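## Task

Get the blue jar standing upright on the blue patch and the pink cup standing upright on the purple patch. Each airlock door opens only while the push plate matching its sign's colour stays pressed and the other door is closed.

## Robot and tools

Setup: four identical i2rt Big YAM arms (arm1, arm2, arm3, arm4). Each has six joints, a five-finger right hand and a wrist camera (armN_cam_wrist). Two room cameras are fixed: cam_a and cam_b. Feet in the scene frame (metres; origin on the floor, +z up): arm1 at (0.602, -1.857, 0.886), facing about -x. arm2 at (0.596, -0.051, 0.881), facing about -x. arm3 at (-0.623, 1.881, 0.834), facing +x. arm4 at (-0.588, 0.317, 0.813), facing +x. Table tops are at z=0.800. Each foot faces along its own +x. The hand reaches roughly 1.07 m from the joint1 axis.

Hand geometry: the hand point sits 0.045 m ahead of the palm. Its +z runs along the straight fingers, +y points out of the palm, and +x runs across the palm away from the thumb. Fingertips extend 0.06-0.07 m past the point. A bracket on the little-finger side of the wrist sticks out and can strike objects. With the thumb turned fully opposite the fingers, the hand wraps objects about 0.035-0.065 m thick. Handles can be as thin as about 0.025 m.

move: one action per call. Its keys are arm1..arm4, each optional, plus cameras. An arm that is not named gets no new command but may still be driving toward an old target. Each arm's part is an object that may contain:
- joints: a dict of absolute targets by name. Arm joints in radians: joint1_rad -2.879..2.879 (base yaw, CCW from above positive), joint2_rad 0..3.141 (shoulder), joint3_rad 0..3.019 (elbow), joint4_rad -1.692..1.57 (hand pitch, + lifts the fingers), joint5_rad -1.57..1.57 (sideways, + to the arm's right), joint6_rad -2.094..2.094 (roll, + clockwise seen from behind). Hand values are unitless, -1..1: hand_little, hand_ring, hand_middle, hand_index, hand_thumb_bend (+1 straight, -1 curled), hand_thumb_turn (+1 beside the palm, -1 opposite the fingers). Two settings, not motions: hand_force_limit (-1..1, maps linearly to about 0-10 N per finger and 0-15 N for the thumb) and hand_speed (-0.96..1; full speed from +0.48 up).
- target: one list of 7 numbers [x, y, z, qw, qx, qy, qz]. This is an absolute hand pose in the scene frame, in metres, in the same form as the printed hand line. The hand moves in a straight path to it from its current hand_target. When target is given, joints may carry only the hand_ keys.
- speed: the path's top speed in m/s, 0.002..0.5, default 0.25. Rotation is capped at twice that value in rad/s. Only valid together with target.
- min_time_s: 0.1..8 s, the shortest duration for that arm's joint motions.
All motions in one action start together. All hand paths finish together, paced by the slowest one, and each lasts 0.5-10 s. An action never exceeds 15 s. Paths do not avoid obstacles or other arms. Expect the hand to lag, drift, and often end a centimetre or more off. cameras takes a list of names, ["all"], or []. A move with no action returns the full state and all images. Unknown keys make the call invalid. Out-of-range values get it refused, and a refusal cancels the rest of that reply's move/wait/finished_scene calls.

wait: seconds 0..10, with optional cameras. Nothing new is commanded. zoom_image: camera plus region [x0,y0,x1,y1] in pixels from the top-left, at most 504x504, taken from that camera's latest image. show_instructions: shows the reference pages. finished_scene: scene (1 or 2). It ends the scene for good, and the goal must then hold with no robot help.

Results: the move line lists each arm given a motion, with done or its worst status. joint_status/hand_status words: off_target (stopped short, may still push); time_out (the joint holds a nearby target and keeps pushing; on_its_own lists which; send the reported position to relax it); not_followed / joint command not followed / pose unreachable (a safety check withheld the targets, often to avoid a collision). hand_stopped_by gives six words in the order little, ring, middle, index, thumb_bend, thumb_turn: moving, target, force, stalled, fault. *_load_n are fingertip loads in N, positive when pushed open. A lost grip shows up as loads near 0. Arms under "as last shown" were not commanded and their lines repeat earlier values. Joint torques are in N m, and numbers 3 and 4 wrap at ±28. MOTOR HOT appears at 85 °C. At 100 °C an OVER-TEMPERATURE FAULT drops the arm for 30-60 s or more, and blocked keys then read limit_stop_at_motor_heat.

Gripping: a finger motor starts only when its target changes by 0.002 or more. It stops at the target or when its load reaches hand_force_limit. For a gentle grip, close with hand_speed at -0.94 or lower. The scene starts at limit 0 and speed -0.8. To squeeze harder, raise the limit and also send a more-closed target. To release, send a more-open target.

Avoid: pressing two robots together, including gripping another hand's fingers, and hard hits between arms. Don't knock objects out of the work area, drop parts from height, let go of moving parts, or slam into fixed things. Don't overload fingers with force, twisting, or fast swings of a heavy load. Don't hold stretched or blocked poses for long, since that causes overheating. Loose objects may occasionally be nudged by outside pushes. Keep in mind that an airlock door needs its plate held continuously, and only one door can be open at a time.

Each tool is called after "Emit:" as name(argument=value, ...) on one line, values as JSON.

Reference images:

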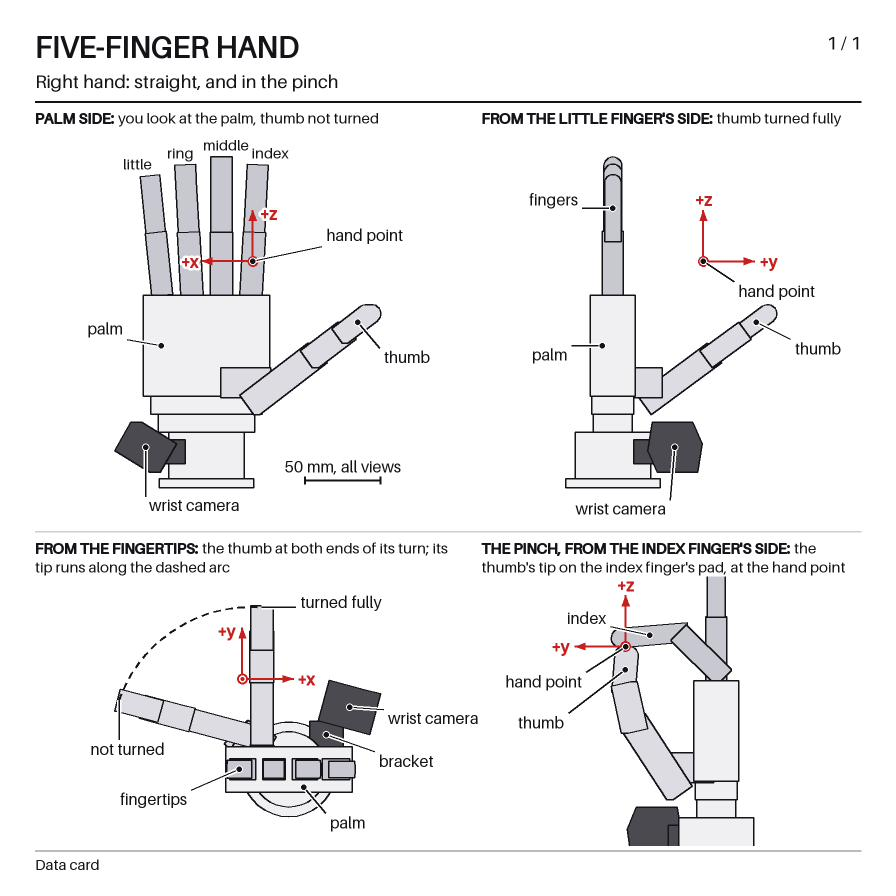

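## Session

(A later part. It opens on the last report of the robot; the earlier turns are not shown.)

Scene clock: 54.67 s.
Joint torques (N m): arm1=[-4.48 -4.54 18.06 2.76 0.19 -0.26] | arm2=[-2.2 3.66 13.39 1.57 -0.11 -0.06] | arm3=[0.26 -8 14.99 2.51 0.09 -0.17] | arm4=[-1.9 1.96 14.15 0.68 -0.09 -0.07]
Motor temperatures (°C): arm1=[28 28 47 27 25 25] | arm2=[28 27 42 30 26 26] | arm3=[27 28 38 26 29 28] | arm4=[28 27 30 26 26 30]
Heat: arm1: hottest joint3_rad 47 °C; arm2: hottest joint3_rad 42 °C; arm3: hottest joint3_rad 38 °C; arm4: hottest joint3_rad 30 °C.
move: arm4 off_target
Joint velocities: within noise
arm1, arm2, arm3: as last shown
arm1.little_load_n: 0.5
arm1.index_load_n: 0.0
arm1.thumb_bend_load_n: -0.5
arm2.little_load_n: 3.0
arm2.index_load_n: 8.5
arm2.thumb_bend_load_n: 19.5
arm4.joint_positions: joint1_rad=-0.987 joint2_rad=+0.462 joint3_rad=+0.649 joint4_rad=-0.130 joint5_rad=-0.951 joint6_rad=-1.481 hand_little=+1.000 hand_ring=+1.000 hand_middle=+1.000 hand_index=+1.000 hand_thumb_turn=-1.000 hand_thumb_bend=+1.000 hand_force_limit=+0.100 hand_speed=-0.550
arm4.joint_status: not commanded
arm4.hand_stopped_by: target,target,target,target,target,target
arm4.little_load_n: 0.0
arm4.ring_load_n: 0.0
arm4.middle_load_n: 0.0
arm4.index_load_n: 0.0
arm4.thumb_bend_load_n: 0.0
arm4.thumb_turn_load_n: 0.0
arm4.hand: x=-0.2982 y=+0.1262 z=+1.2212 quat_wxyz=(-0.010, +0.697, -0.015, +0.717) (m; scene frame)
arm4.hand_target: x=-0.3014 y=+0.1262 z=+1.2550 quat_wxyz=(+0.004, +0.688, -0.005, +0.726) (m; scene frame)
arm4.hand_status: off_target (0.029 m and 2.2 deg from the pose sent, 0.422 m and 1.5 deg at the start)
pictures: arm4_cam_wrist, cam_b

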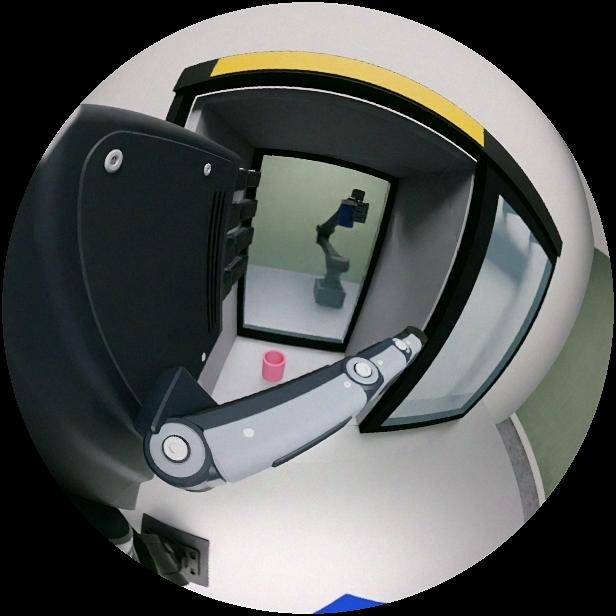

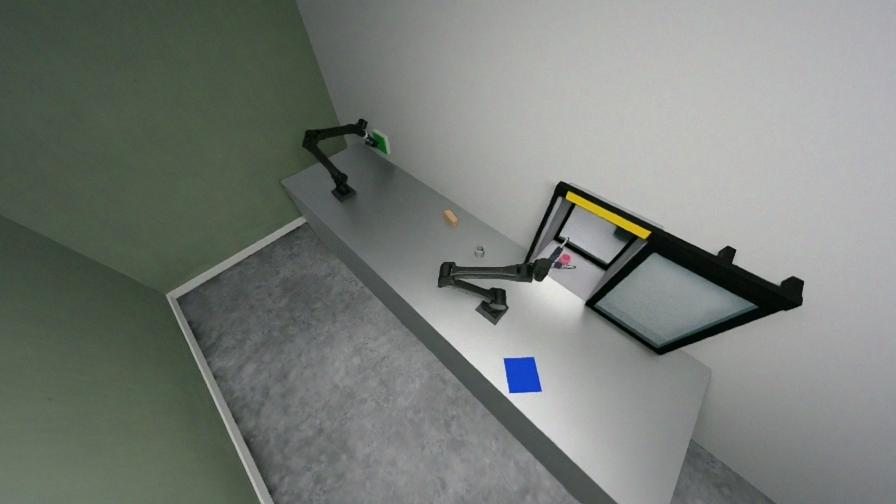

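Emit:
move(arm1={"target":[0.16,-2.012,0.99,-0.2706,0.6533,0.6533,-0.2706],"speed":0.15}, arm3={"target":[-0.085,2.008,1.015,0.2706,-0.6533,0.6533,-0.2706],"speed":0.12}, cameras=["arm2_cam_wrist","cam_a","cam_b"])

Emit:
wait(seconds=2.5, cameras=["arm2_cam_wrist","cam_b"])

Scene clock: 56.13 s.
Joint torques (N m): arm1=[-0.21 -7.94 8.06 2.59 0.2 0.1] | arm2=[-2.37 3.72 13.41 1.55 -0.11 -0.06] | arm3=[-1.08 -5.83 19.81 2.97 0.1 -0.23] | arm4=[-1.9 1.9 14.19 0.77 -0.08 -0.02]
Motor temperatures (°C): arm1=[28 28 47 27 26 25] | arm2=[28 27 43 30 26 26] | arm3=[27 28 38 26 29 28] | arm4=[28 27 30 26 26 30]
Heat: arm1: hottest joint3_rad 47 °C; arm2: hottest joint3_rad 43 °C; arm3: hottest joint3_rad 38 °C; arm4: hottest joint3_rad 30 °C.
move: arm1 off_target; arm3 off_target
Joint velocities: within noise
arm1.joint_positions: joint1_rad=+0.429 joint2_rad=+1.290 joint3_rad=+0.819 joint4_rad=-0.359 joint5_rad=+0.238 joint6_rad=+0.222 hand_little=-1.000 hand_ring=-1.000 hand_middle=-1.000 hand_index=-1.000 hand_thumb_turn=+1.000 hand_thumb_bend=+1.000 hand_force_limit=+0.000 hand_speed=-0.300
arm1.joint_status: not commanded
arm1.hand_stopped_by: target,target,target,target,target,target
arm1.little_load_n: 0.0
arm1.ring_load_n: 0.0
arm1.middle_load_n: 0.0
arm1.index_load_n: 0.0
arm1.thumb_bend_load_n: 0.0
arm1.thumb_turn_load_n: 0.0
arm1.hand: x=+0.1560 y=-2.0011 z=+0.9903 quat_wxyz=(-0.273, +0.653, +0.657, -0.259) (m; scene frame)
arm1.hand_target: x=+0.1574 y=-2.0072 z=+0.9909 quat_wxyz=(-0.274, +0.654, +0.652, -0.269) (m; scene frame)
arm1.hand_status: off_target (0.012 m and 1.4 deg from the pose sent, 0.021 m and 5.0 deg at the start)
arm2, arm4: as last shown
arm2.little_load_n: 2.5
arm2.index_load_n: 9.0
arm2.thumb_bend_load_n: 19.0
arm3.joint_positions: joint1_rad=+0.270 joint2_rad=+1.339 joint3_rad=+1.029 joint4_rad=-0.570 joint5_rad=+0.151 joint6_rad=+0.171 hand_little=-1.000 hand_ring=-1.000 hand_middle=-1.000 hand_index=-1.000 hand_thumb_turn=+1.000 hand_thumb_bend=+1.000 hand_force_limit=+0.000 hand_speed=-0.300
arm3.joint_status: not commanded
arm3.hand_stopped_by: target,target,target,target,target,target
arm3.little_load_n: 0.0
arm3.ring_load_n: 0.0
arm3.middle_load_n: 0.0
arm3.index_load_n: 0.0
arm3.thumb_bend_load_n: 0.0
arm3.thumb_turn_load_n: 0.0
arm3.hand: x=-0.1419 y=+2.0068 z=+0.9868 quat_wxyz=(-0.241, +0.667, -0.660, +0.246) (m; scene frame)
arm3.hand_target: x=-0.0917 y=+2.0070 z=+1.0154 quat_wxyz=(-0.270, +0.654, -0.653, +0.270) (m; scene frame)
arm3.hand_status: off_target (0.063 m and 4.8 deg from the pose sent, 0.101 m and 4.0 deg at the start)
pictures: arm2_cam_wrist, cam_a, cam_b

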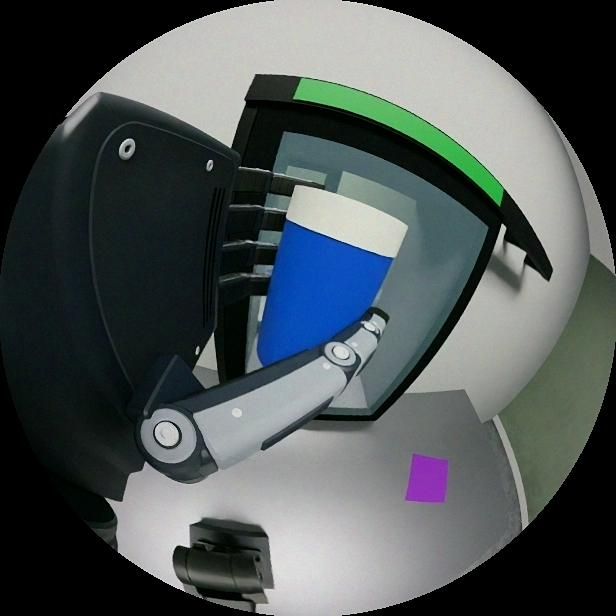

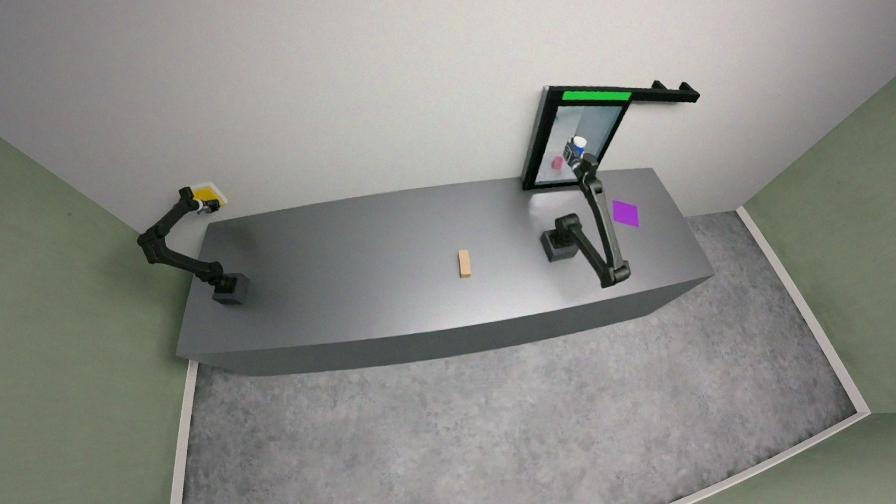

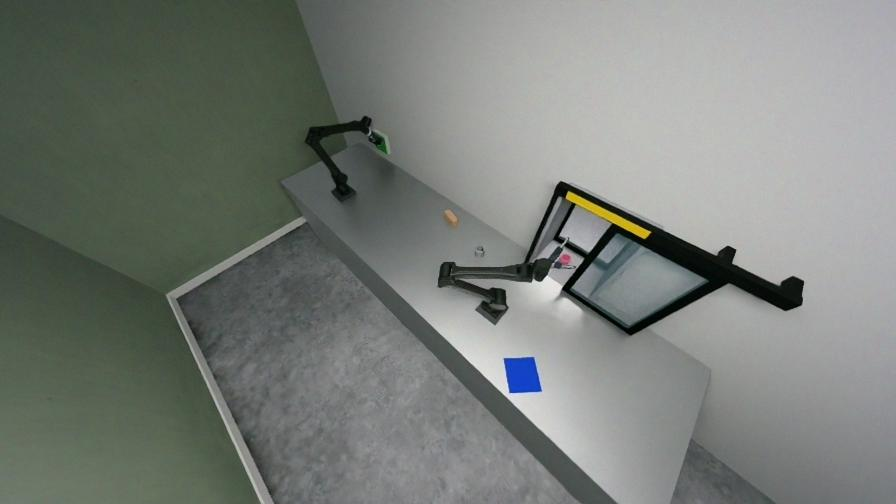

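Scene clock: 58.63 s.
Joint torques (N m): arm1=[-0.21 -7.94 8.09 2.55 0.19 0.11] | arm2=[-2.32 3.66 13.42 1.58 -0.11 -0.05] | arm3=[-1.03 -5.89 19.75 3.07 0.09 -0.22] | arm4=[-1.9 1.9 14.26 0.69 -0.07 -0.03]
Motor temperatures (°C): arm1=[28 28 46 27 26 25] | arm2=[28 27 44 30 26 26] | arm3=[27 28 39 26 29 28] | arm4=[28 27 31 26 26 29]
Heat: arm1: hottest joint3_rad 46 °C; arm2: hottest joint3_rad 44 °C; arm3: hottest joint3_rad 39 °C; arm4: hottest joint3_rad 31 °C.
Joint velocities: within noise
arm1.joint_positions: joint1_rad=+0.427 joint2_rad=+1.290 joint3_rad=+0.819 joint4_rad=-0.359 joint5_rad=+0.238 joint6_rad=+0.223 hand_little=-1.000 hand_ring=-1.000 hand_middle=-1.000 hand_index=-1.000 hand_thumb_turn=+1.000 hand_thumb_bend=+1.000 hand_force_limit=+0.000 hand_speed=-0.300
arm1.joint_status: not commanded
arm1.hand_stopped_by: target,target,target,target,target,target
arm1.little_load_n: 0.0
arm1.ring_load_n: 0.0
arm1.middle_load_n: 0.0
arm1.index_load_n: 0.0
arm1.thumb_bend_load_n: 0.0
arm1.thumb_turn_load_n: -0.5
arm1.hand: x=+0.1557 y=-2.0005 z=+0.9903 quat_wxyz=(-0.273, +0.654, +0.656, -0.259) (m; scene frame)
arm1.hand_target: x=+0.1572 y=-2.0066 z=+0.9909 quat_wxyz=(-0.274, +0.655, +0.651, -0.269) (m; scene frame)
arm1.hand_status: off_target (0.012 m and 1.4 deg from the pose sent, 0.021 m and 5.0 deg at the start)
arm2.joint_positions: joint1_rad=+0.125 joint2_rad=+0.149 joint3_rad=+0.634 joint4_rad=-0.519 joint5_rad=+0.186 joint6_rad=-1.553 hand_little=+0.172 hand_ring=+0.188 hand_middle=+0.201 hand_index=+0.202 hand_thumb_turn=-1.000 hand_thumb_bend=+0.617 hand_force_limit=+0.150 hand_speed=-0.860
arm2.joint_status: not commanded
arm2.hand_stopped_by: force,force,force,force,force,target
arm2.little_load_n: 2.5
arm2.ring_load_n: 6.0
arm2.middle_load_n: 2.0
arm2.index_load_n: 8.5
arm2.thumb_bend_load_n: 19.0
arm2.thumb_turn_load_n: 5.5
arm2.hand: x=+0.3324 y=-0.0043 z=+1.2711 quat_wxyz=(+0.694, -0.003, -0.720, +0.007) (m; scene frame)
arm2.hand_target: x=+0.3401 y=+0.0003 z=+1.3032 quat_wxyz=(+0.709, -0.009, -0.705, +0.006) (m; scene frame)
arm2.hand_status: not commanded
arm3.joint_positions: joint1_rad=+0.270 joint2_rad=+1.339 joint3_rad=+1.029 joint4_rad=-0.570 joint5_rad=+0.151 joint6_rad=+0.171 hand_little=-1.000 hand_ring=-1.000 hand_middle=-1.000 hand_index=-1.000 hand_thumb_turn=+1.000 hand_thumb_bend=+1.000 hand_force_limit=+0.000 hand_speed=-0.300
arm3.joint_status: not commanded
arm3.hand_stopped_by: target,target,target,target,target,target
arm3.little_load_n: 0.0
arm3.ring_load_n: 0.0
arm3.middle_load_n: 0.0
arm3.index_load_n: 0.0
arm3.thumb_bend_load_n: 0.0
arm3.thumb_turn_load_n: 0.0
arm3.hand: x=-0.1419 y=+2.0068 z=+0.9868 quat_wxyz=(-0.241, +0.667, -0.660, +0.246) (m; scene frame)
arm3.hand_target: x=-0.0917 y=+2.0070 z=+1.0153 quat_wxyz=(-0.270, +0.654, -0.653, +0.271) (m; scene frame)
arm3.hand_status: off_target (0.063 m and 4.8 deg from the pose sent, 0.101 m and 4.0 deg at the start)
arm4.joint_positions: joint1_rad=-0.987 joint2_rad=+0.462 joint3_rad=+0.649 joint4_rad=-0.130 joint5_rad=-0.951 joint6_rad=-1.481 hand_little=+1.000 hand_ring=+1.000 hand_middle=+1.000 hand_index=+1.000 hand_thumb_turn=-1.000 hand_thumb_bend=+1.000 hand_force_limit=+0.100 hand_speed=-0.550
arm4.joint_status: not commanded
arm4.hand_stopped_by: target,target,target,target,target,target
arm4.little_load_n: 0.0
arm4.ring_load_n: 0.0
arm4.middle_load_n: 0.0
arm4.index_load_n: 0.0
arm4.thumb_bend_load_n: 0.0
arm4.thumb_turn_load_n: 0.0
arm4.hand: x=-0.2982 y=+0.1262 z=+1.2212 quat_wxyz=(-0.010, +0.697, -0.015, +0.717) (m; scene frame)
arm4.hand_target: x=-0.3014 y=+0.1262 z=+1.2550 quat_wxyz=(+0.004, +0.688, -0.005, +0.726) (m; scene frame)
arm4.hand_status: not commanded
wait: 2.50 s; at rest by 0.27 s
pictures: arm2_cam_wrist, cam_b

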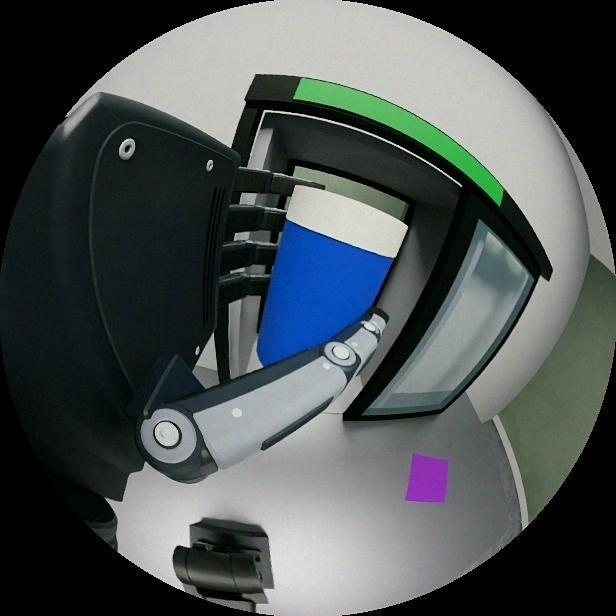

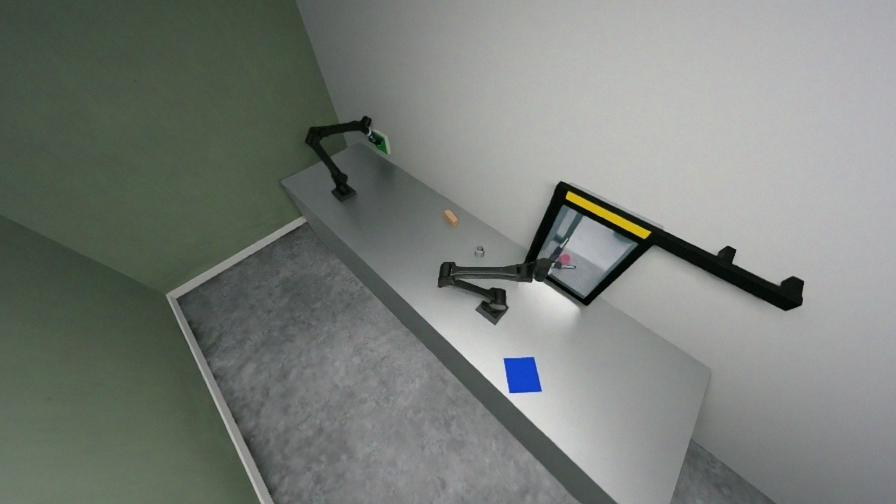

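Emit:
move(arm2={"target":[-0.005,0.028,0.905,0.7283,0,-0.6852,0],"speed":0.2}, cameras=["arm2_cam_wrist","cam_b"])

Scene clock: 62.27 s.
Joint torques (N m): arm1=[-0.21 -8 8.08 2.54 0.2 0.1] | arm2=[-2.26 -13.33 4.78 3.36 -0.16 -0.19] | arm3=[-1.03 -5.77 19.78 3.07 0.09 -0.22] | arm4=[-2.14 1.67 14.2 0.75 -0.1 -0.04]
Motor temperatures (°C): arm1=[28 28 45 27 26 25] | arm2=[28 27 43 30 26 26] | arm3=[27 28 41 26 29 28] | arm4=[28 27 33 26 26 29]
Heat: arm1: hottest joint3_rad 45 °C; arm2: hottest joint3_rad 43 °C; arm3: hottest joint3_rad 41 °C; arm4: hottest joint3_rad 33 °C.
move: arm2 off_target
Joint velocities: within noise
arm1, arm3, arm4: as last shown
arm1.little_load_n: 0.5
arm1.thumb_turn_load_n: 0.0
arm2.joint_positions: joint1_rad=-0.105 joint2_rad=+2.098 joint3_rad=+0.654 joint4_rad=+1.455 joint5_rad=-0.035 joint6_rad=-1.553 hand_little=+0.172 hand_ring=+0.188 hand_middle=+0.201 hand_index=+0.202 hand_thumb_turn=-1.000 hand_thumb_bend=+0.617 hand_force_limit=+0.150 hand_speed=-0.860
arm2.joint_status: not commanded
arm2.hand_stopped_by: force,force,force,force,force,target
arm2.little_load_n: 3.0
arm2.ring_load_n: 6.0
arm2.middle_load_n: 1.5
arm2.index_load_n: 8.5
arm2.thumb_bend_load_n: 19.5
arm2.thumb_turn_load_n: 5.5
arm2.hand: x=+0.0078 y=+0.0242 z=+0.8935 quat_wxyz=(+0.709, -0.008, -0.705, +0.006) (m; scene frame)
arm2.hand_target: x=-0.0004 y=+0.0331 z=+0.9019 quat_wxyz=(+0.724, -0.006, -0.690, -0.004) (m; scene frame)
arm2.hand_status: off_target (0.018 m and 3.3 deg from the pose sent, 0.499 m and 5.7 deg at the start)
pictures: arm2_cam_wrist, cam_b

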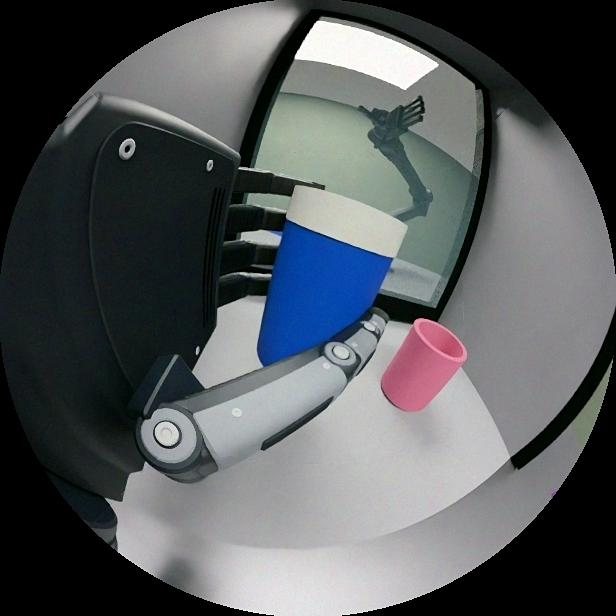

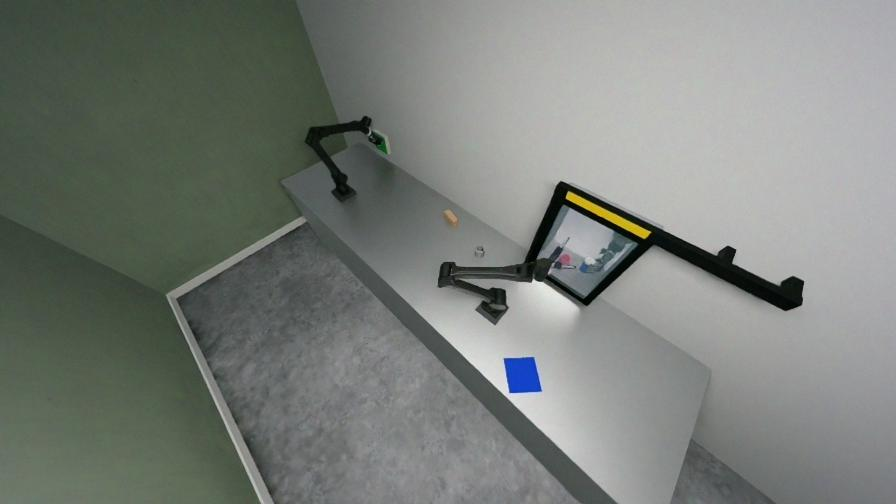

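Emit:
move(arm2={"target":[-0.007,0.022,0.862,0.7283,0,-0.6852,0],"speed":0.08}, cameras=["arm2_cam_wrist"])

Scene clock: 63.57 s.
Joint torques (N m): arm1=[-0.26 -7.94 8.05 2.55 0.2 0.1] | arm2=[-0.73 -13.92 3.92 3.34 0.07 -0.21] | arm3=[-0.97 -5.77 19.75 3.04 0.1 -0.22] | arm4=[-1.79 1.85 14.19 0.69 -0.08 -0.04]
Motor temperatures (°C): arm1=[28 28 45 27 26 25] | arm2=[28 27 43 30 26 26] | arm3=[27 28 41 26 29 28] | arm4=[28 27 33 26 26 29]
Heat: arm1: hottest joint3_rad 45 °C; arm2: hottest joint3_rad 43 °C; arm3: hottest joint3_rad 41 °C; arm4: hottest joint3_rad 33 °C.
move: arm2 off_target
Joint velocities: within noise
arm1, arm3, arm4: as last shown
arm1.little_load_n: 0.0
arm2.joint_positions: joint1_rad=-0.105 joint2_rad=+2.230 joint3_rad=+0.710 joint4_rad=+1.532 joint5_rad=-0.029 joint6_rad=-1.553 hand_little=+0.172 hand_ring=+0.188 hand_middle=+0.201 hand_index=+0.202 hand_thumb_turn=-1.000 hand_thumb_bend=+0.617 hand_force_limit=+0.150 hand_speed=-0.860
arm2.joint_status: not commanded
arm2.hand_stopped_by: force,force,force,force,force,target
arm2.little_load_n: 2.5
arm2.ring_load_n: 5.5
arm2.middle_load_n: 1.5
arm2.index_load_n: 8.5
arm2.thumb_bend_load_n: 19.5
arm2.thumb_turn_load_n: 5.5
arm2.hand: x=+0.0011 y=+0.0256 z=+0.8555 quat_wxyz=(+0.709, -0.010, -0.705, +0.004) (m; scene frame)
arm2.hand_target: x=-0.0062 y=+0.0226 z=+0.8615 quat_wxyz=(+0.722, -0.002, -0.692, -0.001) (m; scene frame)
arm2.hand_status: off_target (0.011 m and 3.4 deg from the pose sent, 0.035 m and 3.3 deg at the start; a joint's target at an end of its range on 24 of 36 steps)
arm3.thumb_turn_load_n: -0.5
pictures: arm2_cam_wrist

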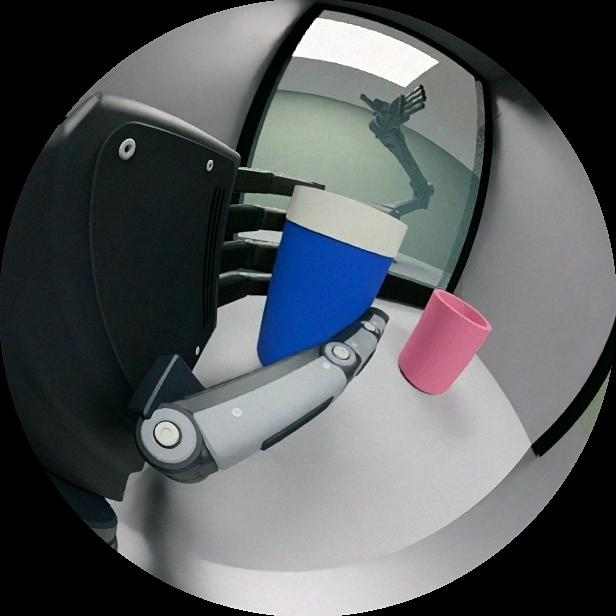

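Emit:
move(arm2={"target":[-0.009,0.020,0.846,0.7283,0,-0.6852,0],"speed":0.06}, cameras=["arm2_cam_wrist","cam_b"])

Scene clock: 64.63 s.
Joint torques (N m): arm1=[-0.15 -8 8.08 2.54 0.19 0.1] | arm2=[-0.32 -13.98 3.81 3.33 0.08 -0.2] | arm3=[-0.97 -5.83 19.74 3.06 0.09 -0.22] | arm4=[-1.96 1.73 14.24 0.75 -0.09 -0.05]
Motor temperatures (°C): arm1=[28 28 45 27 26 25] | arm2=[28 27 43 30 26 26] | arm3=[27 28 41 26 29 28] | arm4=[28 27 34 26 26 29]
Heat: arm1: hottest joint3_rad 45 °C; arm2: hottest joint3_rad 43 °C; arm3: hottest joint3_rad 41 °C; arm4: hottest joint3_rad 34 °C.
move: arm2 off_target
Joint velocities: within noise
arm1, arm3, arm4: as last shown
arm2.joint_positions: joint1_rad=-0.105 joint2_rad=+2.264 joint3_rad=+0.731 joint4_rad=+1.532 joint5_rad=-0.024 joint6_rad=-1.553 hand_little=+0.172 hand_ring=+0.188 hand_middle=+0.201 hand_index=+0.202 hand_thumb_turn=-1.000 hand_thumb_bend=+0.617 hand_force_limit=+0.150 hand_speed=-0.860
arm2.joint_status: not commanded
arm2.hand_stopped_by: force,force,force,force,force,target
arm2.little_load_n: 3.0
arm2.ring_load_n: 6.0
arm2.middle_load_n: 1.5
arm2.index_load_n: 8.5
arm2.thumb_bend_load_n: 19.5
arm2.thumb_turn_load_n: 5.5
arm2.hand: x=-0.0020 y=+0.0266 z=+0.8422 quat_wxyz=(+0.705, -0.012, -0.709, +0.003) (m; scene frame)
arm2.hand_target: x=-0.0091 y=+0.0202 z=+0.8463 quat_wxyz=(+0.717, -0.002, -0.697, +0.000) (m; scene frame)
arm2.hand_status: off_target (0.010 m and 4.1 deg from the pose sent, 0.015 m and 3.4 deg at the start; a joint's target at an end of its range on 30 of 30 steps)
pictures: arm2_cam_wrist, cam_b

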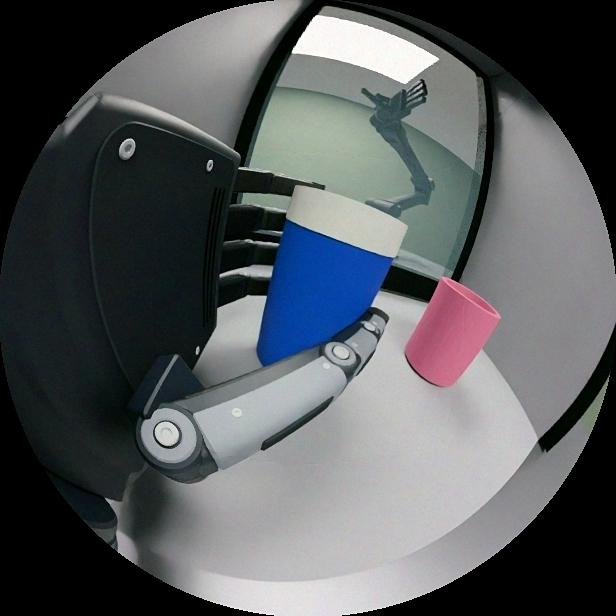

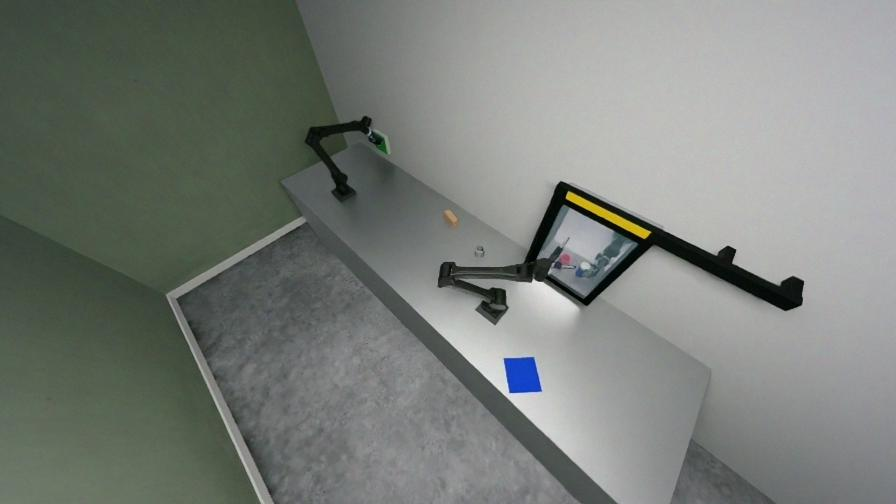

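Emit:
zoom_image(camera="cam_b", region=[520, 200, 640, 320])

Emit:
zoom_image(camera="arm2_cam_wrist", region=[200, 240, 500, 440])

Scaled by 4.200 from the camera's 896x504 image, which has a finer 1280x720 frame.

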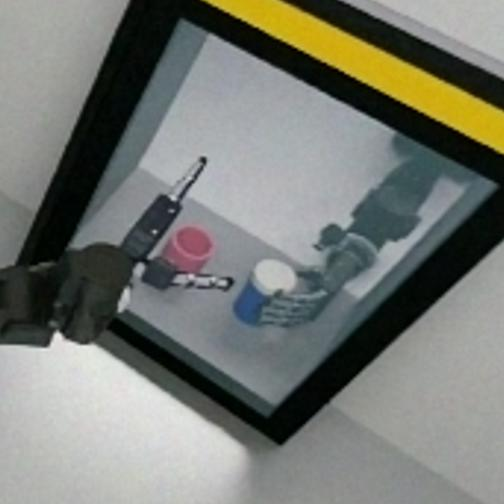

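Scaled by 1.680 from the camera's 616x616 image, which has a finer 880x880 frame.

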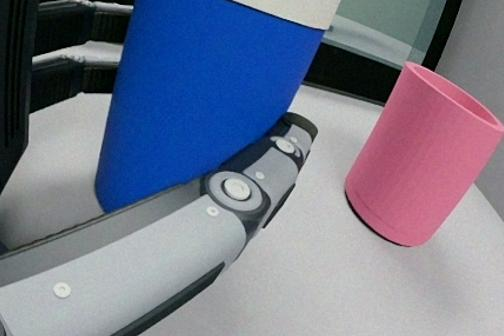

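Emit:
move(arm2={"target":[-0.009,0.020,0.834,0.7283,0,-0.6852,0],"speed":0.06}, cameras=["arm2_cam_wrist"])

Scene clock: 65.90 s.
Joint torques (N m): arm1=[-0.26 -7.94 8.05 2.55 0.2 0.1] | arm2=[-0.26 -13.22 3.45 2.92 0.06 -0.17] | arm3=[-0.91 -5.71 19.79 3.06 0.1 -0.23] | arm4=[-2.08 2.08 14.2 0.75 -0.06 -0.04]
Motor temperatures (°C): arm1=[28 28 45 27 26 25] | arm2=[28 27 42 30 26 26] | arm3=[27 28 42 26 29 28] | arm4=[28 27 34 26 26 29]
Heat: arm1: hottest joint3_rad 45 °C; arm2: hottest joint3_rad 42 °C; arm3: hottest joint3_rad 42 °C; arm4: hottest joint3_rad 34 °C.
move: arm2 off_target
Joint velocities: within noise
arm1, arm3, arm4: as last shown
arm1.thumb_bend_load_n: -0.5
arm2.joint_positions: joint1_rad=-0.105 joint2_rad=+2.278 joint3_rad=+0.745 joint4_rad=+1.542 joint5_rad=-0.024 joint6_rad=-1.556 hand_little=+0.172 hand_ring=+0.188 hand_middle=+0.201 hand_index=+0.202 hand_thumb_turn=-1.000 hand_thumb_bend=+0.617 hand_force_limit=+0.150 hand_speed=-0.860
arm2.joint_status: not commanded
arm2.hand_stopped_by: force,force,force,force,force,target
arm2.little_load_n: 3.0
arm2.ring_load_n: 6.0
arm2.middle_load_n: 1.5
arm2.index_load_n: 8.0
arm2.thumb_bend_load_n: 19.5
arm2.thumb_turn_load_n: 4.5
arm2.hand: x=-0.0057 y=+0.0268 z=+0.8412 quat_wxyz=(+0.709, -0.011, -0.705, +0.002) (m; scene frame)
arm2.hand_target: x=-0.0088 y=+0.0199 z=+0.8344 quat_wxyz=(+0.712, -0.002, -0.703, +0.000) (m; scene frame)
arm2.hand_status: off_target (0.010 m and 3.4 deg from the pose sent, 0.013 m and 4.1 deg at the start; a joint's target at an end of its range on 29 of 29 steps)
arm3.little_load_n: 0.5
arm3.thumb_turn_load_n: 0.0
arm4.thumb_turn_load_n: 0.5
pictures: arm2_cam_wrist

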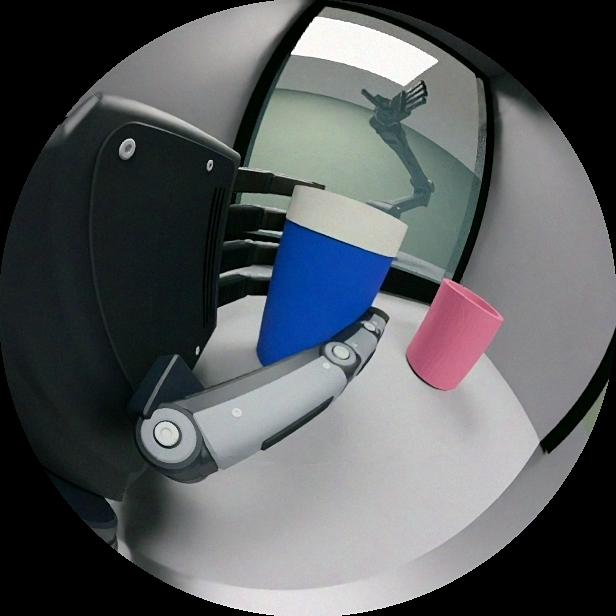

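Emit:
move(arm2={"joints":{"hand_speed":-0.5,"hand_little":1,"hand_ring":1,"hand_middle":1,"hand_index":1,"hand_thumb_bend":1}}, cameras=["arm2_cam_wrist"])

Emit:
move(arm2={"target":[-0.008,0.022,0.98,0.7141,0,-0.7,0],"speed":0.15}, cameras=["arm2_cam_wrist"])

Scene clock: 67.07 s.
Joint torques (N m): arm1=[-0.26 -8.06 8.06 2.55 0.2 0.1] | arm2=[-0.26 -13.33 3.49 2.91 0.03 -0.16] | arm3=[-0.97 -5.83 19.77 3.08 0.09 -0.22] | arm4=[-2.02 1.9 14.19 0.83 -0.08 -0.03]
Motor temperatures (°C): arm1=[28 28 44 27 26 25] | arm2=[28 28 42 30 26 27] | arm3=[27 28 42 26 29 28] | arm4=[28 27 35 26 26 29]
Heat: arm1: hottest joint3_rad 44 °C; arm2: hottest joint3_rad 42 °C; arm3: hottest joint3_rad 42 °C; arm4: hottest joint3_rad 35 °C.
move: arm2 done
Joint velocities: within noise
arm1, arm3, arm4: as last shown
arm1.thumb_bend_load_n: 0.0
arm1.thumb_turn_load_n: -0.5
arm2.joint_positions: joint1_rad=-0.105 joint2_rad=+2.280 joint3_rad=+0.745 joint4_rad=+1.542 joint5_rad=-0.024 joint6_rad=-1.556 hand_little=+1.000 hand_ring=+1.000 hand_middle=+1.000 hand_index=+1.000 hand_thumb_turn=-1.000 hand_thumb_bend=+1.000 hand_force_limit=+0.150 hand_speed=-0.500
arm2.joint_status: all done
arm2.hand_stopped_by: target,target,target,target,target,target
arm2.little_load_n: 0.0
arm2.ring_load_n: -0.5
arm2.middle_load_n: 0.0
arm2.index_load_n: 0.0
arm2.thumb_bend_load_n: 0.0
arm2.thumb_turn_load_n: 0.0
arm2.hand: x=-0.0055 y=+0.0268 z=+0.8403 quat_wxyz=(+0.708, -0.011, -0.706, +0.002) (m; scene frame)
arm2.hand_target: x=-0.0089 y=+0.0198 z=+0.8348 quat_wxyz=(+0.712, -0.002, -0.702, +0.001) (m; scene frame)
arm2.hand_status: not commanded
arm3.little_load_n: 0.0
pictures: arm2_cam_wrist

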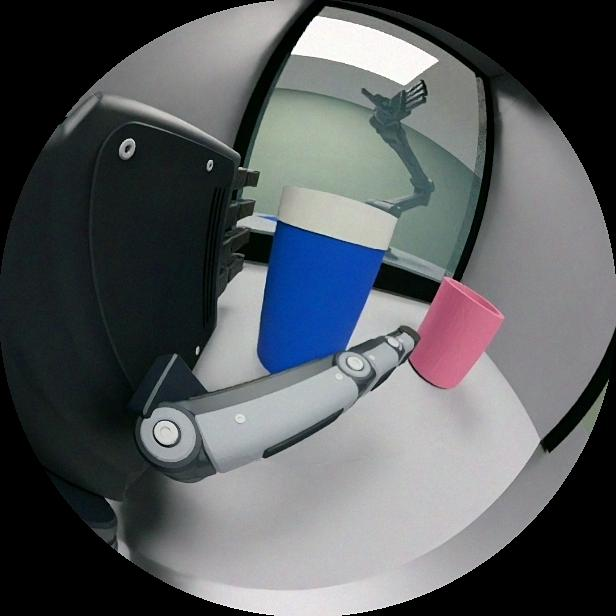

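Scene clock: 68.83 s.
Joint torques (N m): arm1=[-0.26 -8 8.06 2.54 0.2 0.1] | arm2=[-0.62 -14.62 4.07 1.31 -0.13 -0.18] | arm3=[-1.08 -5.83 19.75 3.06 0.09 -0.23] | arm4=[-2.08 2.02 14.2 0.73 -0.06 -0.04]
Motor temperatures (°C): arm1=[28 28 44 27 26 25] | arm2=[28 28 42 30 26 27] | arm3=[27 28 43 26 29 28] | arm4=[28 27 35 26 26 29]
Heat: arm1: hottest joint3_rad 44 °C; arm2: hottest joint3_rad 42 °C; arm3: hottest joint3_rad 43 °C; arm4: hottest joint3_rad 35 °C.
move: arm2 done
Joint velocities: within noise
arm1, arm3, arm4: as last shown
arm1.thumb_turn_load_n: 0.0
arm2.joint_positions: joint1_rad=-0.105 joint2_rad=+1.850 joint3_rad=+0.674 joint4_rad=+1.214 joint5_rad=-0.027 joint6_rad=-1.556 hand_little=+1.000 hand_ring=+1.000 hand_middle=+1.000 hand_index=+1.000 hand_thumb_turn=-1.000 hand_thumb_bend=+1.000 hand_force_limit=+0.150 hand_speed=-0.500
arm2.joint_status: not commanded
arm2.hand_stopped_by: target,target,target,target,target,target
arm2.little_load_n: 0.0
arm2.ring_load_n: 0.0
arm2.middle_load_n: 0.0
arm2.index_load_n: 0.0
arm2.thumb_bend_load_n: 0.0
arm2.thumb_turn_load_n: 0.0
arm2.hand: x=-0.0119 y=+0.0268 z=+0.9798 quat_wxyz=(+0.719, -0.009, -0.695, +0.002) (m; scene frame)
arm2.hand_target: x=-0.0092 y=+0.0223 z=+0.9787 quat_wxyz=(+0.714, +0.000, -0.700, +0.000) (m; scene frame)
arm2.hand_status: done (0.006 m and 1.4 deg from the pose sent, 0.140 m and 1.6 deg at the start)
pictures: arm2_cam_wrist

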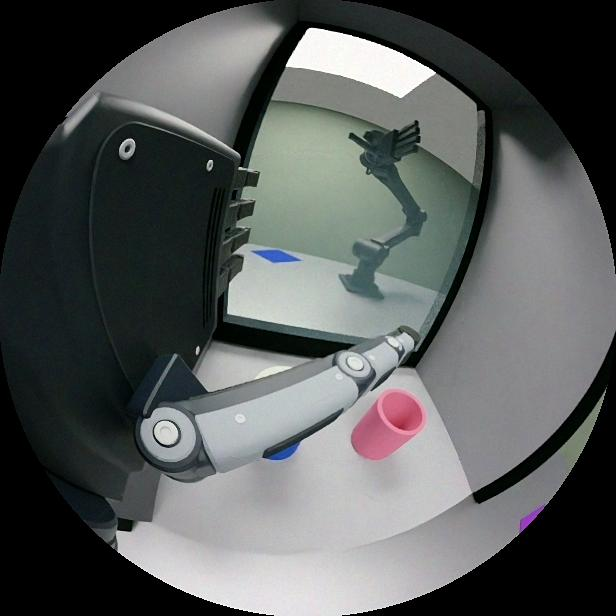

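Emit:
move(arm2={"target":[-0.002,0.17,0.95,0.7141,0,-0.7,0],"speed":0.18}, cameras=["arm2_cam_wrist"])

Scene clock: 70.50 s.
Joint torques (N m): arm1=[-0.26 -8 8.06 2.56 0.2 0.11] | arm2=[-2.02 -12.16 6.54 2.88 -0.12 -0.03] | arm3=[-1.03 -5.77 19.77 3.07 0.1 -0.22] | arm4=[-2.02 2.2 14.3 0.75 -0.08 -0.05]
Motor temperatures (°C): arm1=[28 28 44 27 26 25] | arm2=[28 28 41 30 26 27] | arm3=[27 28 44 26 29 28] | arm4=[28 27 36 26 26 29]
Heat: arm1: hottest joint3_rad 44 °C; arm2: hottest joint3_rad 41 °C; arm3: hottest joint3_rad 44 °C; arm4: hottest joint3_rad 36 °C.
move: arm2 off_target
Joint velocities: within noise
arm1, arm3, arm4: as last shown
arm1.thumb_turn_load_n: -0.5
arm2.joint_positions: joint1_rad=-0.436 joint2_rad=+1.928 joint3_rad=+0.705 joint4_rad=+1.228 joint5_rad=-0.374 joint6_rad=-1.556 hand_little=+1.000 hand_ring=+1.000 hand_middle=+1.000 hand_index=+1.000 hand_thumb_turn=-1.000 hand_thumb_bend=+1.000 hand_force_limit=+0.150 hand_speed=-0.500
arm2.joint_status: not commanded
arm2.hand_stopped_by: target,target,target,target,target,target
arm2.little_load_n: 0.0
arm2.ring_load_n: 0.0
arm2.middle_load_n: 0.0
arm2.index_load_n: 0.0
arm2.thumb_bend_load_n: 0.0
arm2.thumb_turn_load_n: 0.0
arm2.hand: x=+0.0070 y=+0.1605 z=+0.9495 quat_wxyz=(+0.707, -0.004, -0.707, +0.008) (m; scene frame)
arm2.hand_target: x=-0.0008 y=+0.1680 z=+0.9500 quat_wxyz=(+0.715, -0.003, -0.700, +0.003) (m; scene frame)
arm2.hand_status: off_target (0.013 m and 1.5 deg from the pose sent, 0.147 m and 1.4 deg at the start)
arm3.thumb_bend_load_n: -0.5
arm3.thumb_turn_load_n: -0.5
pictures: arm2_cam_wrist

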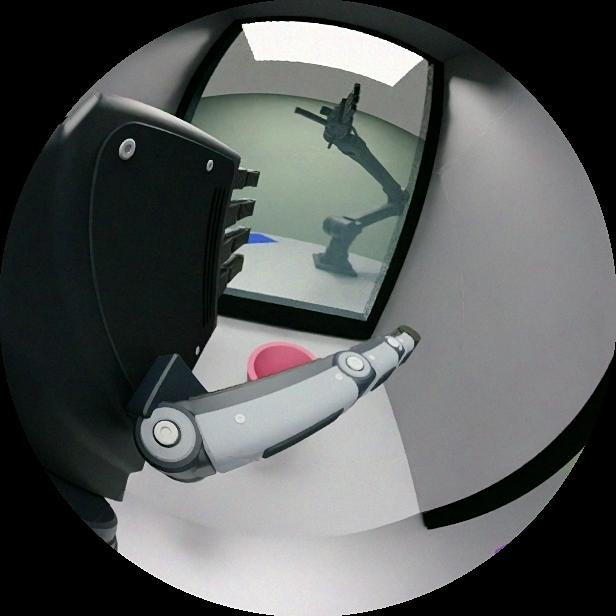

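Emit:
move(arm2={"target":[-0.013,0.168,0.833,0.7141,0,-0.7,0],"speed":0.12}, cameras=["arm2_cam_wrist"])

Scene clock: 72.47 s.
Joint torques (N m): arm1=[-0.21 -7.94 8.06 2.55 0.2 0.1] | arm2=[-1.03 -14.56 4.03 2.89 0.07 -0.11] | arm3=[-0.97 -5.77 19.77 3.04 0.09 -0.23] | arm4=[-1.96 1.85 14.26 0.76 -0.06 -0.04]
Motor temperatures (°C): arm1=[28 29 43 27 26 25] | arm2=[28 28 41 30 26 26] | arm3=[27 28 44 26 29 28] | arm4=[28 27 36 26 26 29]
Heat: arm1: hottest joint3_rad 43 °C; arm2: hottest joint3_rad 41 °C; arm3: hottest joint3_rad 44 °C; arm4: hottest joint3_rad 36 °C.
move: arm2 done
Joint velocities: within noise
arm1.joint_positions: joint1_rad=+0.427 joint2_rad=+1.290 joint3_rad=+0.819 joint4_rad=-0.359 joint5_rad=+0.238 joint6_rad=+0.223 hand_little=-1.000 hand_ring=-1.000 hand_middle=-1.000 hand_index=-1.000 hand_thumb_turn=+1.000 hand_thumb_bend=+1.000 hand_force_limit=+0.000 hand_speed=-0.300
arm1.joint_status: not commanded
arm1.hand_stopped_by: target,target,target,target,target,target
arm1.little_load_n: 0.0
arm1.ring_load_n: 0.0
arm1.middle_load_n: 0.0
arm1.index_load_n: 0.0
arm1.thumb_bend_load_n: 0.0
arm1.thumb_turn_load_n: -0.5
arm1.hand: x=+0.1557 y=-2.0005 z=+0.9903 quat_wxyz=(-0.273, +0.654, +0.656, -0.259) (m; scene frame)
arm1.hand_target: x=+0.1572 y=-2.0066 z=+0.9909 quat_wxyz=(-0.274, +0.655, +0.651, -0.269) (m; scene frame)
arm1.hand_status: not commanded
arm2.joint_positions: joint1_rad=-0.436 joint2_rad=+2.298 joint3_rad=+0.834 joint4_rad=+1.475 joint5_rad=-0.368 joint6_rad=-1.556 hand_little=+1.000 hand_ring=+1.000 hand_middle=+1.000 hand_index=+1.000 hand_thumb_turn=-1.000 hand_thumb_bend=+1.000 hand_force_limit=+0.150 hand_speed=-0.500
arm2.joint_status: not commanded
arm2.hand_stopped_by: target,target,target,target,target,target
arm2.little_load_n: 0.0
arm2.ring_load_n: 0.0
arm2.middle_load_n: 0.0
arm2.index_load_n: 0.0
arm2.thumb_bend_load_n: 0.0
arm2.thumb_turn_load_n: 0.5
arm2.hand: x=-0.0082 y=+0.1675 z=+0.8372 quat_wxyz=(+0.709, -0.005, -0.705, +0.005) (m; scene frame)
arm2.hand_target: x=-0.0119 y=+0.1679 z=+0.8338 quat_wxyz=(+0.714, +0.000, -0.700, +0.000) (m; scene frame)
arm2.hand_status: done (0.006 m and 1.1 deg from the pose sent, 0.118 m and 1.5 deg at the start)
arm3.joint_positions: joint1_rad=+0.270 joint2_rad=+1.339 joint3_rad=+1.029 joint4_rad=-0.570 joint5_rad=+0.151 joint6_rad=+0.171 hand_little=-1.000 hand_ring=-1.000 hand_middle=-1.000 hand_index=-1.000 hand_thumb_turn=+1.000 hand_thumb_bend=+1.000 hand_force_limit=+0.000 hand_speed=-0.300
arm3.joint_status: not commanded
arm3.hand_stopped_by: target,target,target,target,target,target
arm3.little_load_n: 0.0
arm3.ring_load_n: 0.5
arm3.middle_load_n: 0.0
arm3.index_load_n: 0.0
arm3.thumb_bend_load_n: 0.0
arm3.thumb_turn_load_n: 0.0
arm3.hand: x=-0.1419 y=+2.0068 z=+0.9868 quat_wxyz=(-0.241, +0.667, -0.660, +0.246) (m; scene frame)
arm3.hand_target: x=-0.0917 y=+2.0070 z=+1.0153 quat_wxyz=(-0.270, +0.654, -0.653, +0.271) (m; scene frame)
arm3.hand_status: not commanded
arm4.joint_positions: joint1_rad=-0.987 joint2_rad=+0.462 joint3_rad=+0.649 joint4_rad=-0.130 joint5_rad=-0.951 joint6_rad=-1.481 hand_little=+1.000 hand_ring=+1.000 hand_middle=+1.000 hand_index=+1.000 hand_thumb_turn=-1.000 hand_thumb_bend=+1.000 hand_force_limit=+0.100 hand_speed=-0.550
arm4.joint_status: not commanded
arm4.hand_stopped_by: target,target,target,target,target,target
arm4.little_load_n: 0.0
arm4.ring_load_n: 0.0
arm4.middle_load_n: 0.0
arm4.index_load_n: 0.0
arm4.thumb_bend_load_n: 0.0
arm4.thumb_turn_load_n: 0.5
arm4.hand: x=-0.2982 y=+0.1262 z=+1.2212 quat_wxyz=(-0.010, +0.697, -0.015, +0.717) (m; scene frame)
arm4.hand_target: x=-0.3014 y=+0.1262 z=+1.2550 quat_wxyz=(+0.004, +0.688, -0.005, +0.726) (m; scene frame)
arm4.hand_status: not commanded
pictures: arm2_cam_wrist

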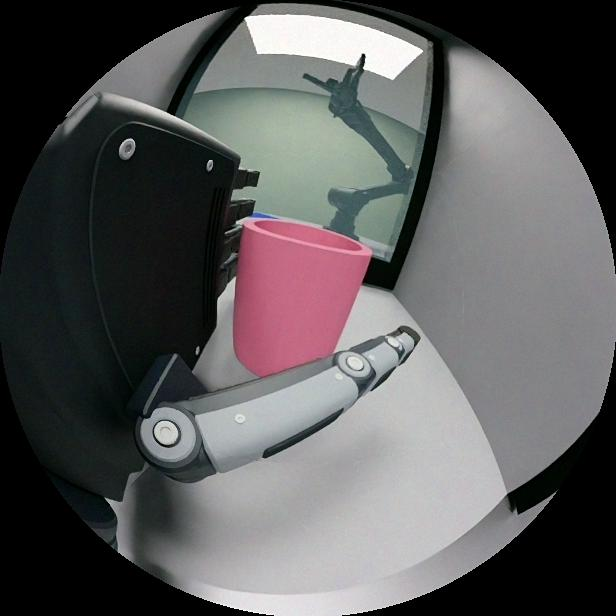

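Emit:
move(arm2={"joints":{"hand_speed":-0.4,"hand_middle":0.48,"hand_index":0.48,"hand_thumb_bend":0.77}}, cameras=[])

Emit:
move(arm2={"joints":{"hand_speed":-0.86,"hand_force_limit":-0.1,"hand_middle":-1,"hand_index":-1,"hand_thumb_bend":-1}}, cameras=["arm2_cam_wrist"])

Emit:
move(arm2={"joints":{"hand_force_limit":0.05,"hand_middle":-0.99,"hand_index":-0.99}}, cameras=["arm2_cam_wrist"])

Scene clock: 73.50 s.
Joint torques (N m): arm1=[-0.26 -7.94 8.08 2.55 0.2 0.11] | arm2=[-1.03 -14.56 4.03 2.91 0.06 -0.11] | arm3=[-1.03 -5.89 19.74 3.04 0.1 -0.22] | arm4=[-1.9 1.9 14.13 0.77 -0.08 -0.05]
Motor temperatures (°C): arm1=[28 29 43 27 26 25] | arm2=[28 28 41 30 26 26] | arm3=[27 28 45 26 29 28] | arm4=[28 27 36 26 26 29]
Heat: arm1: hottest joint3_rad 43 °C; arm2: hottest joint3_rad 41 °C; arm3: hottest joint3_rad 45 °C; arm4: hottest joint3_rad 36 °C.
move: arm2 done
Joint velocities: within noise
arm1, arm3, arm4: as last shown
arm1.ring_load_n: 0.5
arm1.thumb_turn_load_n: 0.0
arm2.joint_positions: joint1_rad=-0.436 joint2_rad=+2.298 joint3_rad=+0.834 joint4_rad=+1.475 joint5_rad=-0.368 joint6_rad=-1.556 hand_little=+1.000 hand_ring=+1.000 hand_middle=+0.480 hand_index=+0.480 hand_thumb_turn=-1.000 hand_thumb_bend=+0.770 hand_force_limit=+0.150 hand_speed=-0.400
arm2.joint_status: all done
arm2.hand_stopped_by: target,target,target,target,target,target
arm2.little_load_n: 0.0
arm2.ring_load_n: 0.0
arm2.middle_load_n: 0.0
arm2.index_load_n: 0.0
arm2.thumb_bend_load_n: 0.0
arm2.thumb_turn_load_n: 0.0
arm2.hand: x=-0.0082 y=+0.1675 z=+0.8372 quat_wxyz=(+0.709, -0.005, -0.705, +0.005) (m; scene frame)
arm2.hand_target: x=-0.0119 y=+0.1679 z=+0.8338 quat_wxyz=(+0.714, +0.000, -0.700, +0.000) (m; scene frame)
arm2.hand_status: not commanded
pictures: none
No camera images: "cameras" was empty.

Scene clock: 80.83 s.
Joint torques (N m): arm1=[-0.26 -7.94 8.06 2.52 0.19 0.1] | arm2=[-1.03 -14.62 3.97 2.88 0.07 -0.12] | arm3=[-0.91 -5.77 19.74 3.04 0.1 -0.23] | arm4=[-1.73 1.79 14.24 0.68 -0.07 -0.05]
Motor temperatures (°C): arm1=[28 29 42 27 26 25] | arm2=[28 29 40 30 26 26] | arm3=[27 28 47 26 29 28] | arm4=[28 27 38 25 26 29]
Heat: arm1: hottest joint3_rad 42 °C; arm2: hottest joint3_rad 40 °C; arm3: hottest joint3_rad 47 °C; arm4: hottest joint3_rad 38 °C.
move: arm2 off_target
Joint velocities: within noise
arm1, arm3, arm4: as last shown
arm1.ring_load_n: 0.0
arm1.thumb_bend_load_n: -0.5
arm1.thumb_turn_load_n: -0.5
arm2.joint_positions: joint1_rad=-0.425 joint2_rad=+2.298 joint3_rad=+0.835 joint4_rad=+1.475 joint5_rad=-0.376 joint6_rad=-1.556 hand_little=+1.000 hand_ring=+1.000 hand_middle=+0.262 hand_index=+0.250 hand_thumb_turn=-1.000 hand_thumb_bend=+0.671 hand_force_limit=-0.100 hand_speed=-0.860
arm2.joint_status: hand_middle off_target (ended at +0.262, target -1.000); hand_index off_target (ended at +0.250, target -1.000); hand_thumb_bend off_target (ended at +0.671, target -1.000); the others done
arm2.hand_stopped_by: target,target,force,force,force,target
arm2.little_load_n: 0.0
arm2.ring_load_n: 0.0
arm2.middle_load_n: 2.5
arm2.index_load_n: 6.5
arm2.thumb_bend_load_n: 11.5
arm2.thumb_turn_load_n: 0.0
arm2.hand: x=-0.0115 y=+0.1597 z=+0.8377 quat_wxyz=(+0.710, +0.001, -0.704, +0.011) (m; scene frame)
arm2.hand_target: x=-0.0150 y=+0.1600 z=+0.8341 quat_wxyz=(+0.715, +0.006, -0.700, +0.006) (m; scene frame)
arm2.hand_status: not commanded
arm3.little_load_n: 0.5
arm3.ring_load_n: 0.0
pictures: arm2_cam_wrist

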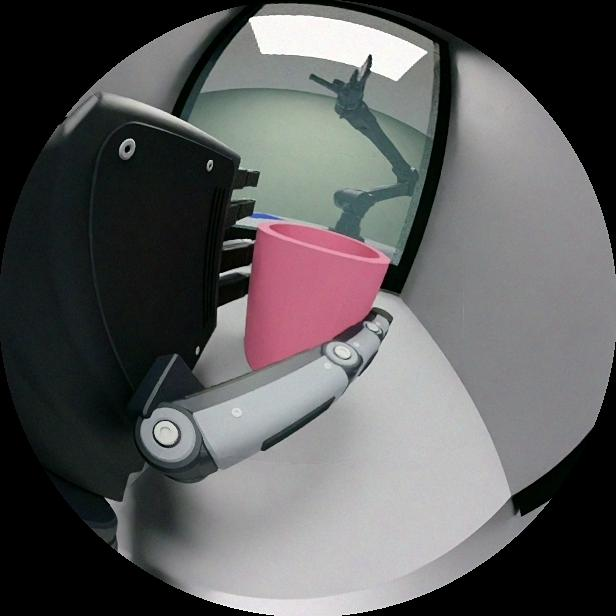

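Scene clock: 81.23 s.
Joint torques (N m): arm1=[-0.21 -7.88 8.05 2.56 0.19 0.11] | arm2=[-1.32 -14.62 3.97 2.91 0.05 -0.11] | arm3=[-1.03 -5.83 19.78 3.07 0.1 -0.22] | arm4=[-1.73 1.61 14.19 0.73 -0.08 -0.06]
Motor temperatures (°C): arm1=[28 29 42 27 26 25] | arm2=[28 29 40 30 26 26] | arm3=[27 28 47 26 29 28] | arm4=[28 27 38 25 26 29]
Heat: arm1: hottest joint3_rad 42 °C; arm2: hottest joint3_rad 40 °C; arm3: hottest joint3_rad 47 °C; arm4: hottest joint3_rad 38 °C.
move: arm2 off_target
Joint velocities: within noise
arm1, arm3, arm4: as last shown
arm1.little_load_n: 0.5
arm1.thumb_bend_load_n: 0.0
arm2.joint_positions: joint1_rad=-0.425 joint2_rad=+2.298 joint3_rad=+0.835 joint4_rad=+1.475 joint5_rad=-0.379 joint6_rad=-1.556 hand_little=+1.000 hand_ring=+1.000 hand_middle=+0.252 hand_index=+0.250 hand_thumb_turn=-1.000 hand_thumb_bend=+0.672 hand_force_limit=+0.050 hand_speed=-0.860
arm2.joint_status: hand_middle off_target (ended at +0.252, target -0.990); hand_index off_target (ended at +0.250, target -0.990); the others done
arm2.hand_stopped_by: target,target,force,force,force,target
arm2.little_load_n: 0.0
arm2.ring_load_n: 0.0
arm2.middle_load_n: 6.0
arm2.index_load_n: 4.5
arm2.thumb_bend_load_n: 13.0
arm2.thumb_turn_load_n: 0.5
arm2.hand: x=-0.0117 y=+0.1591 z=+0.8377 quat_wxyz=(+0.710, +0.002, -0.704, +0.012) (m; scene frame)
arm2.hand_target: x=-0.0152 y=+0.1594 z=+0.8341 quat_wxyz=(+0.715, +0.008, -0.700, +0.007) (m; scene frame)
arm2.hand_status: not commanded
arm4.thumb_turn_load_n: 0.0
pictures: arm2_cam_wrist

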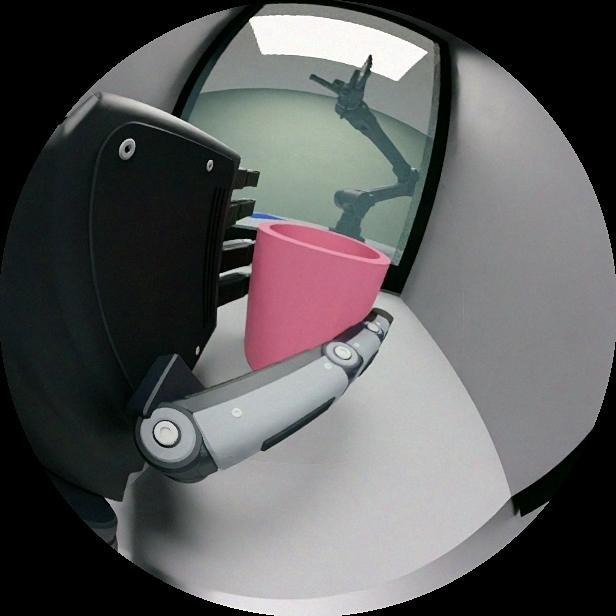

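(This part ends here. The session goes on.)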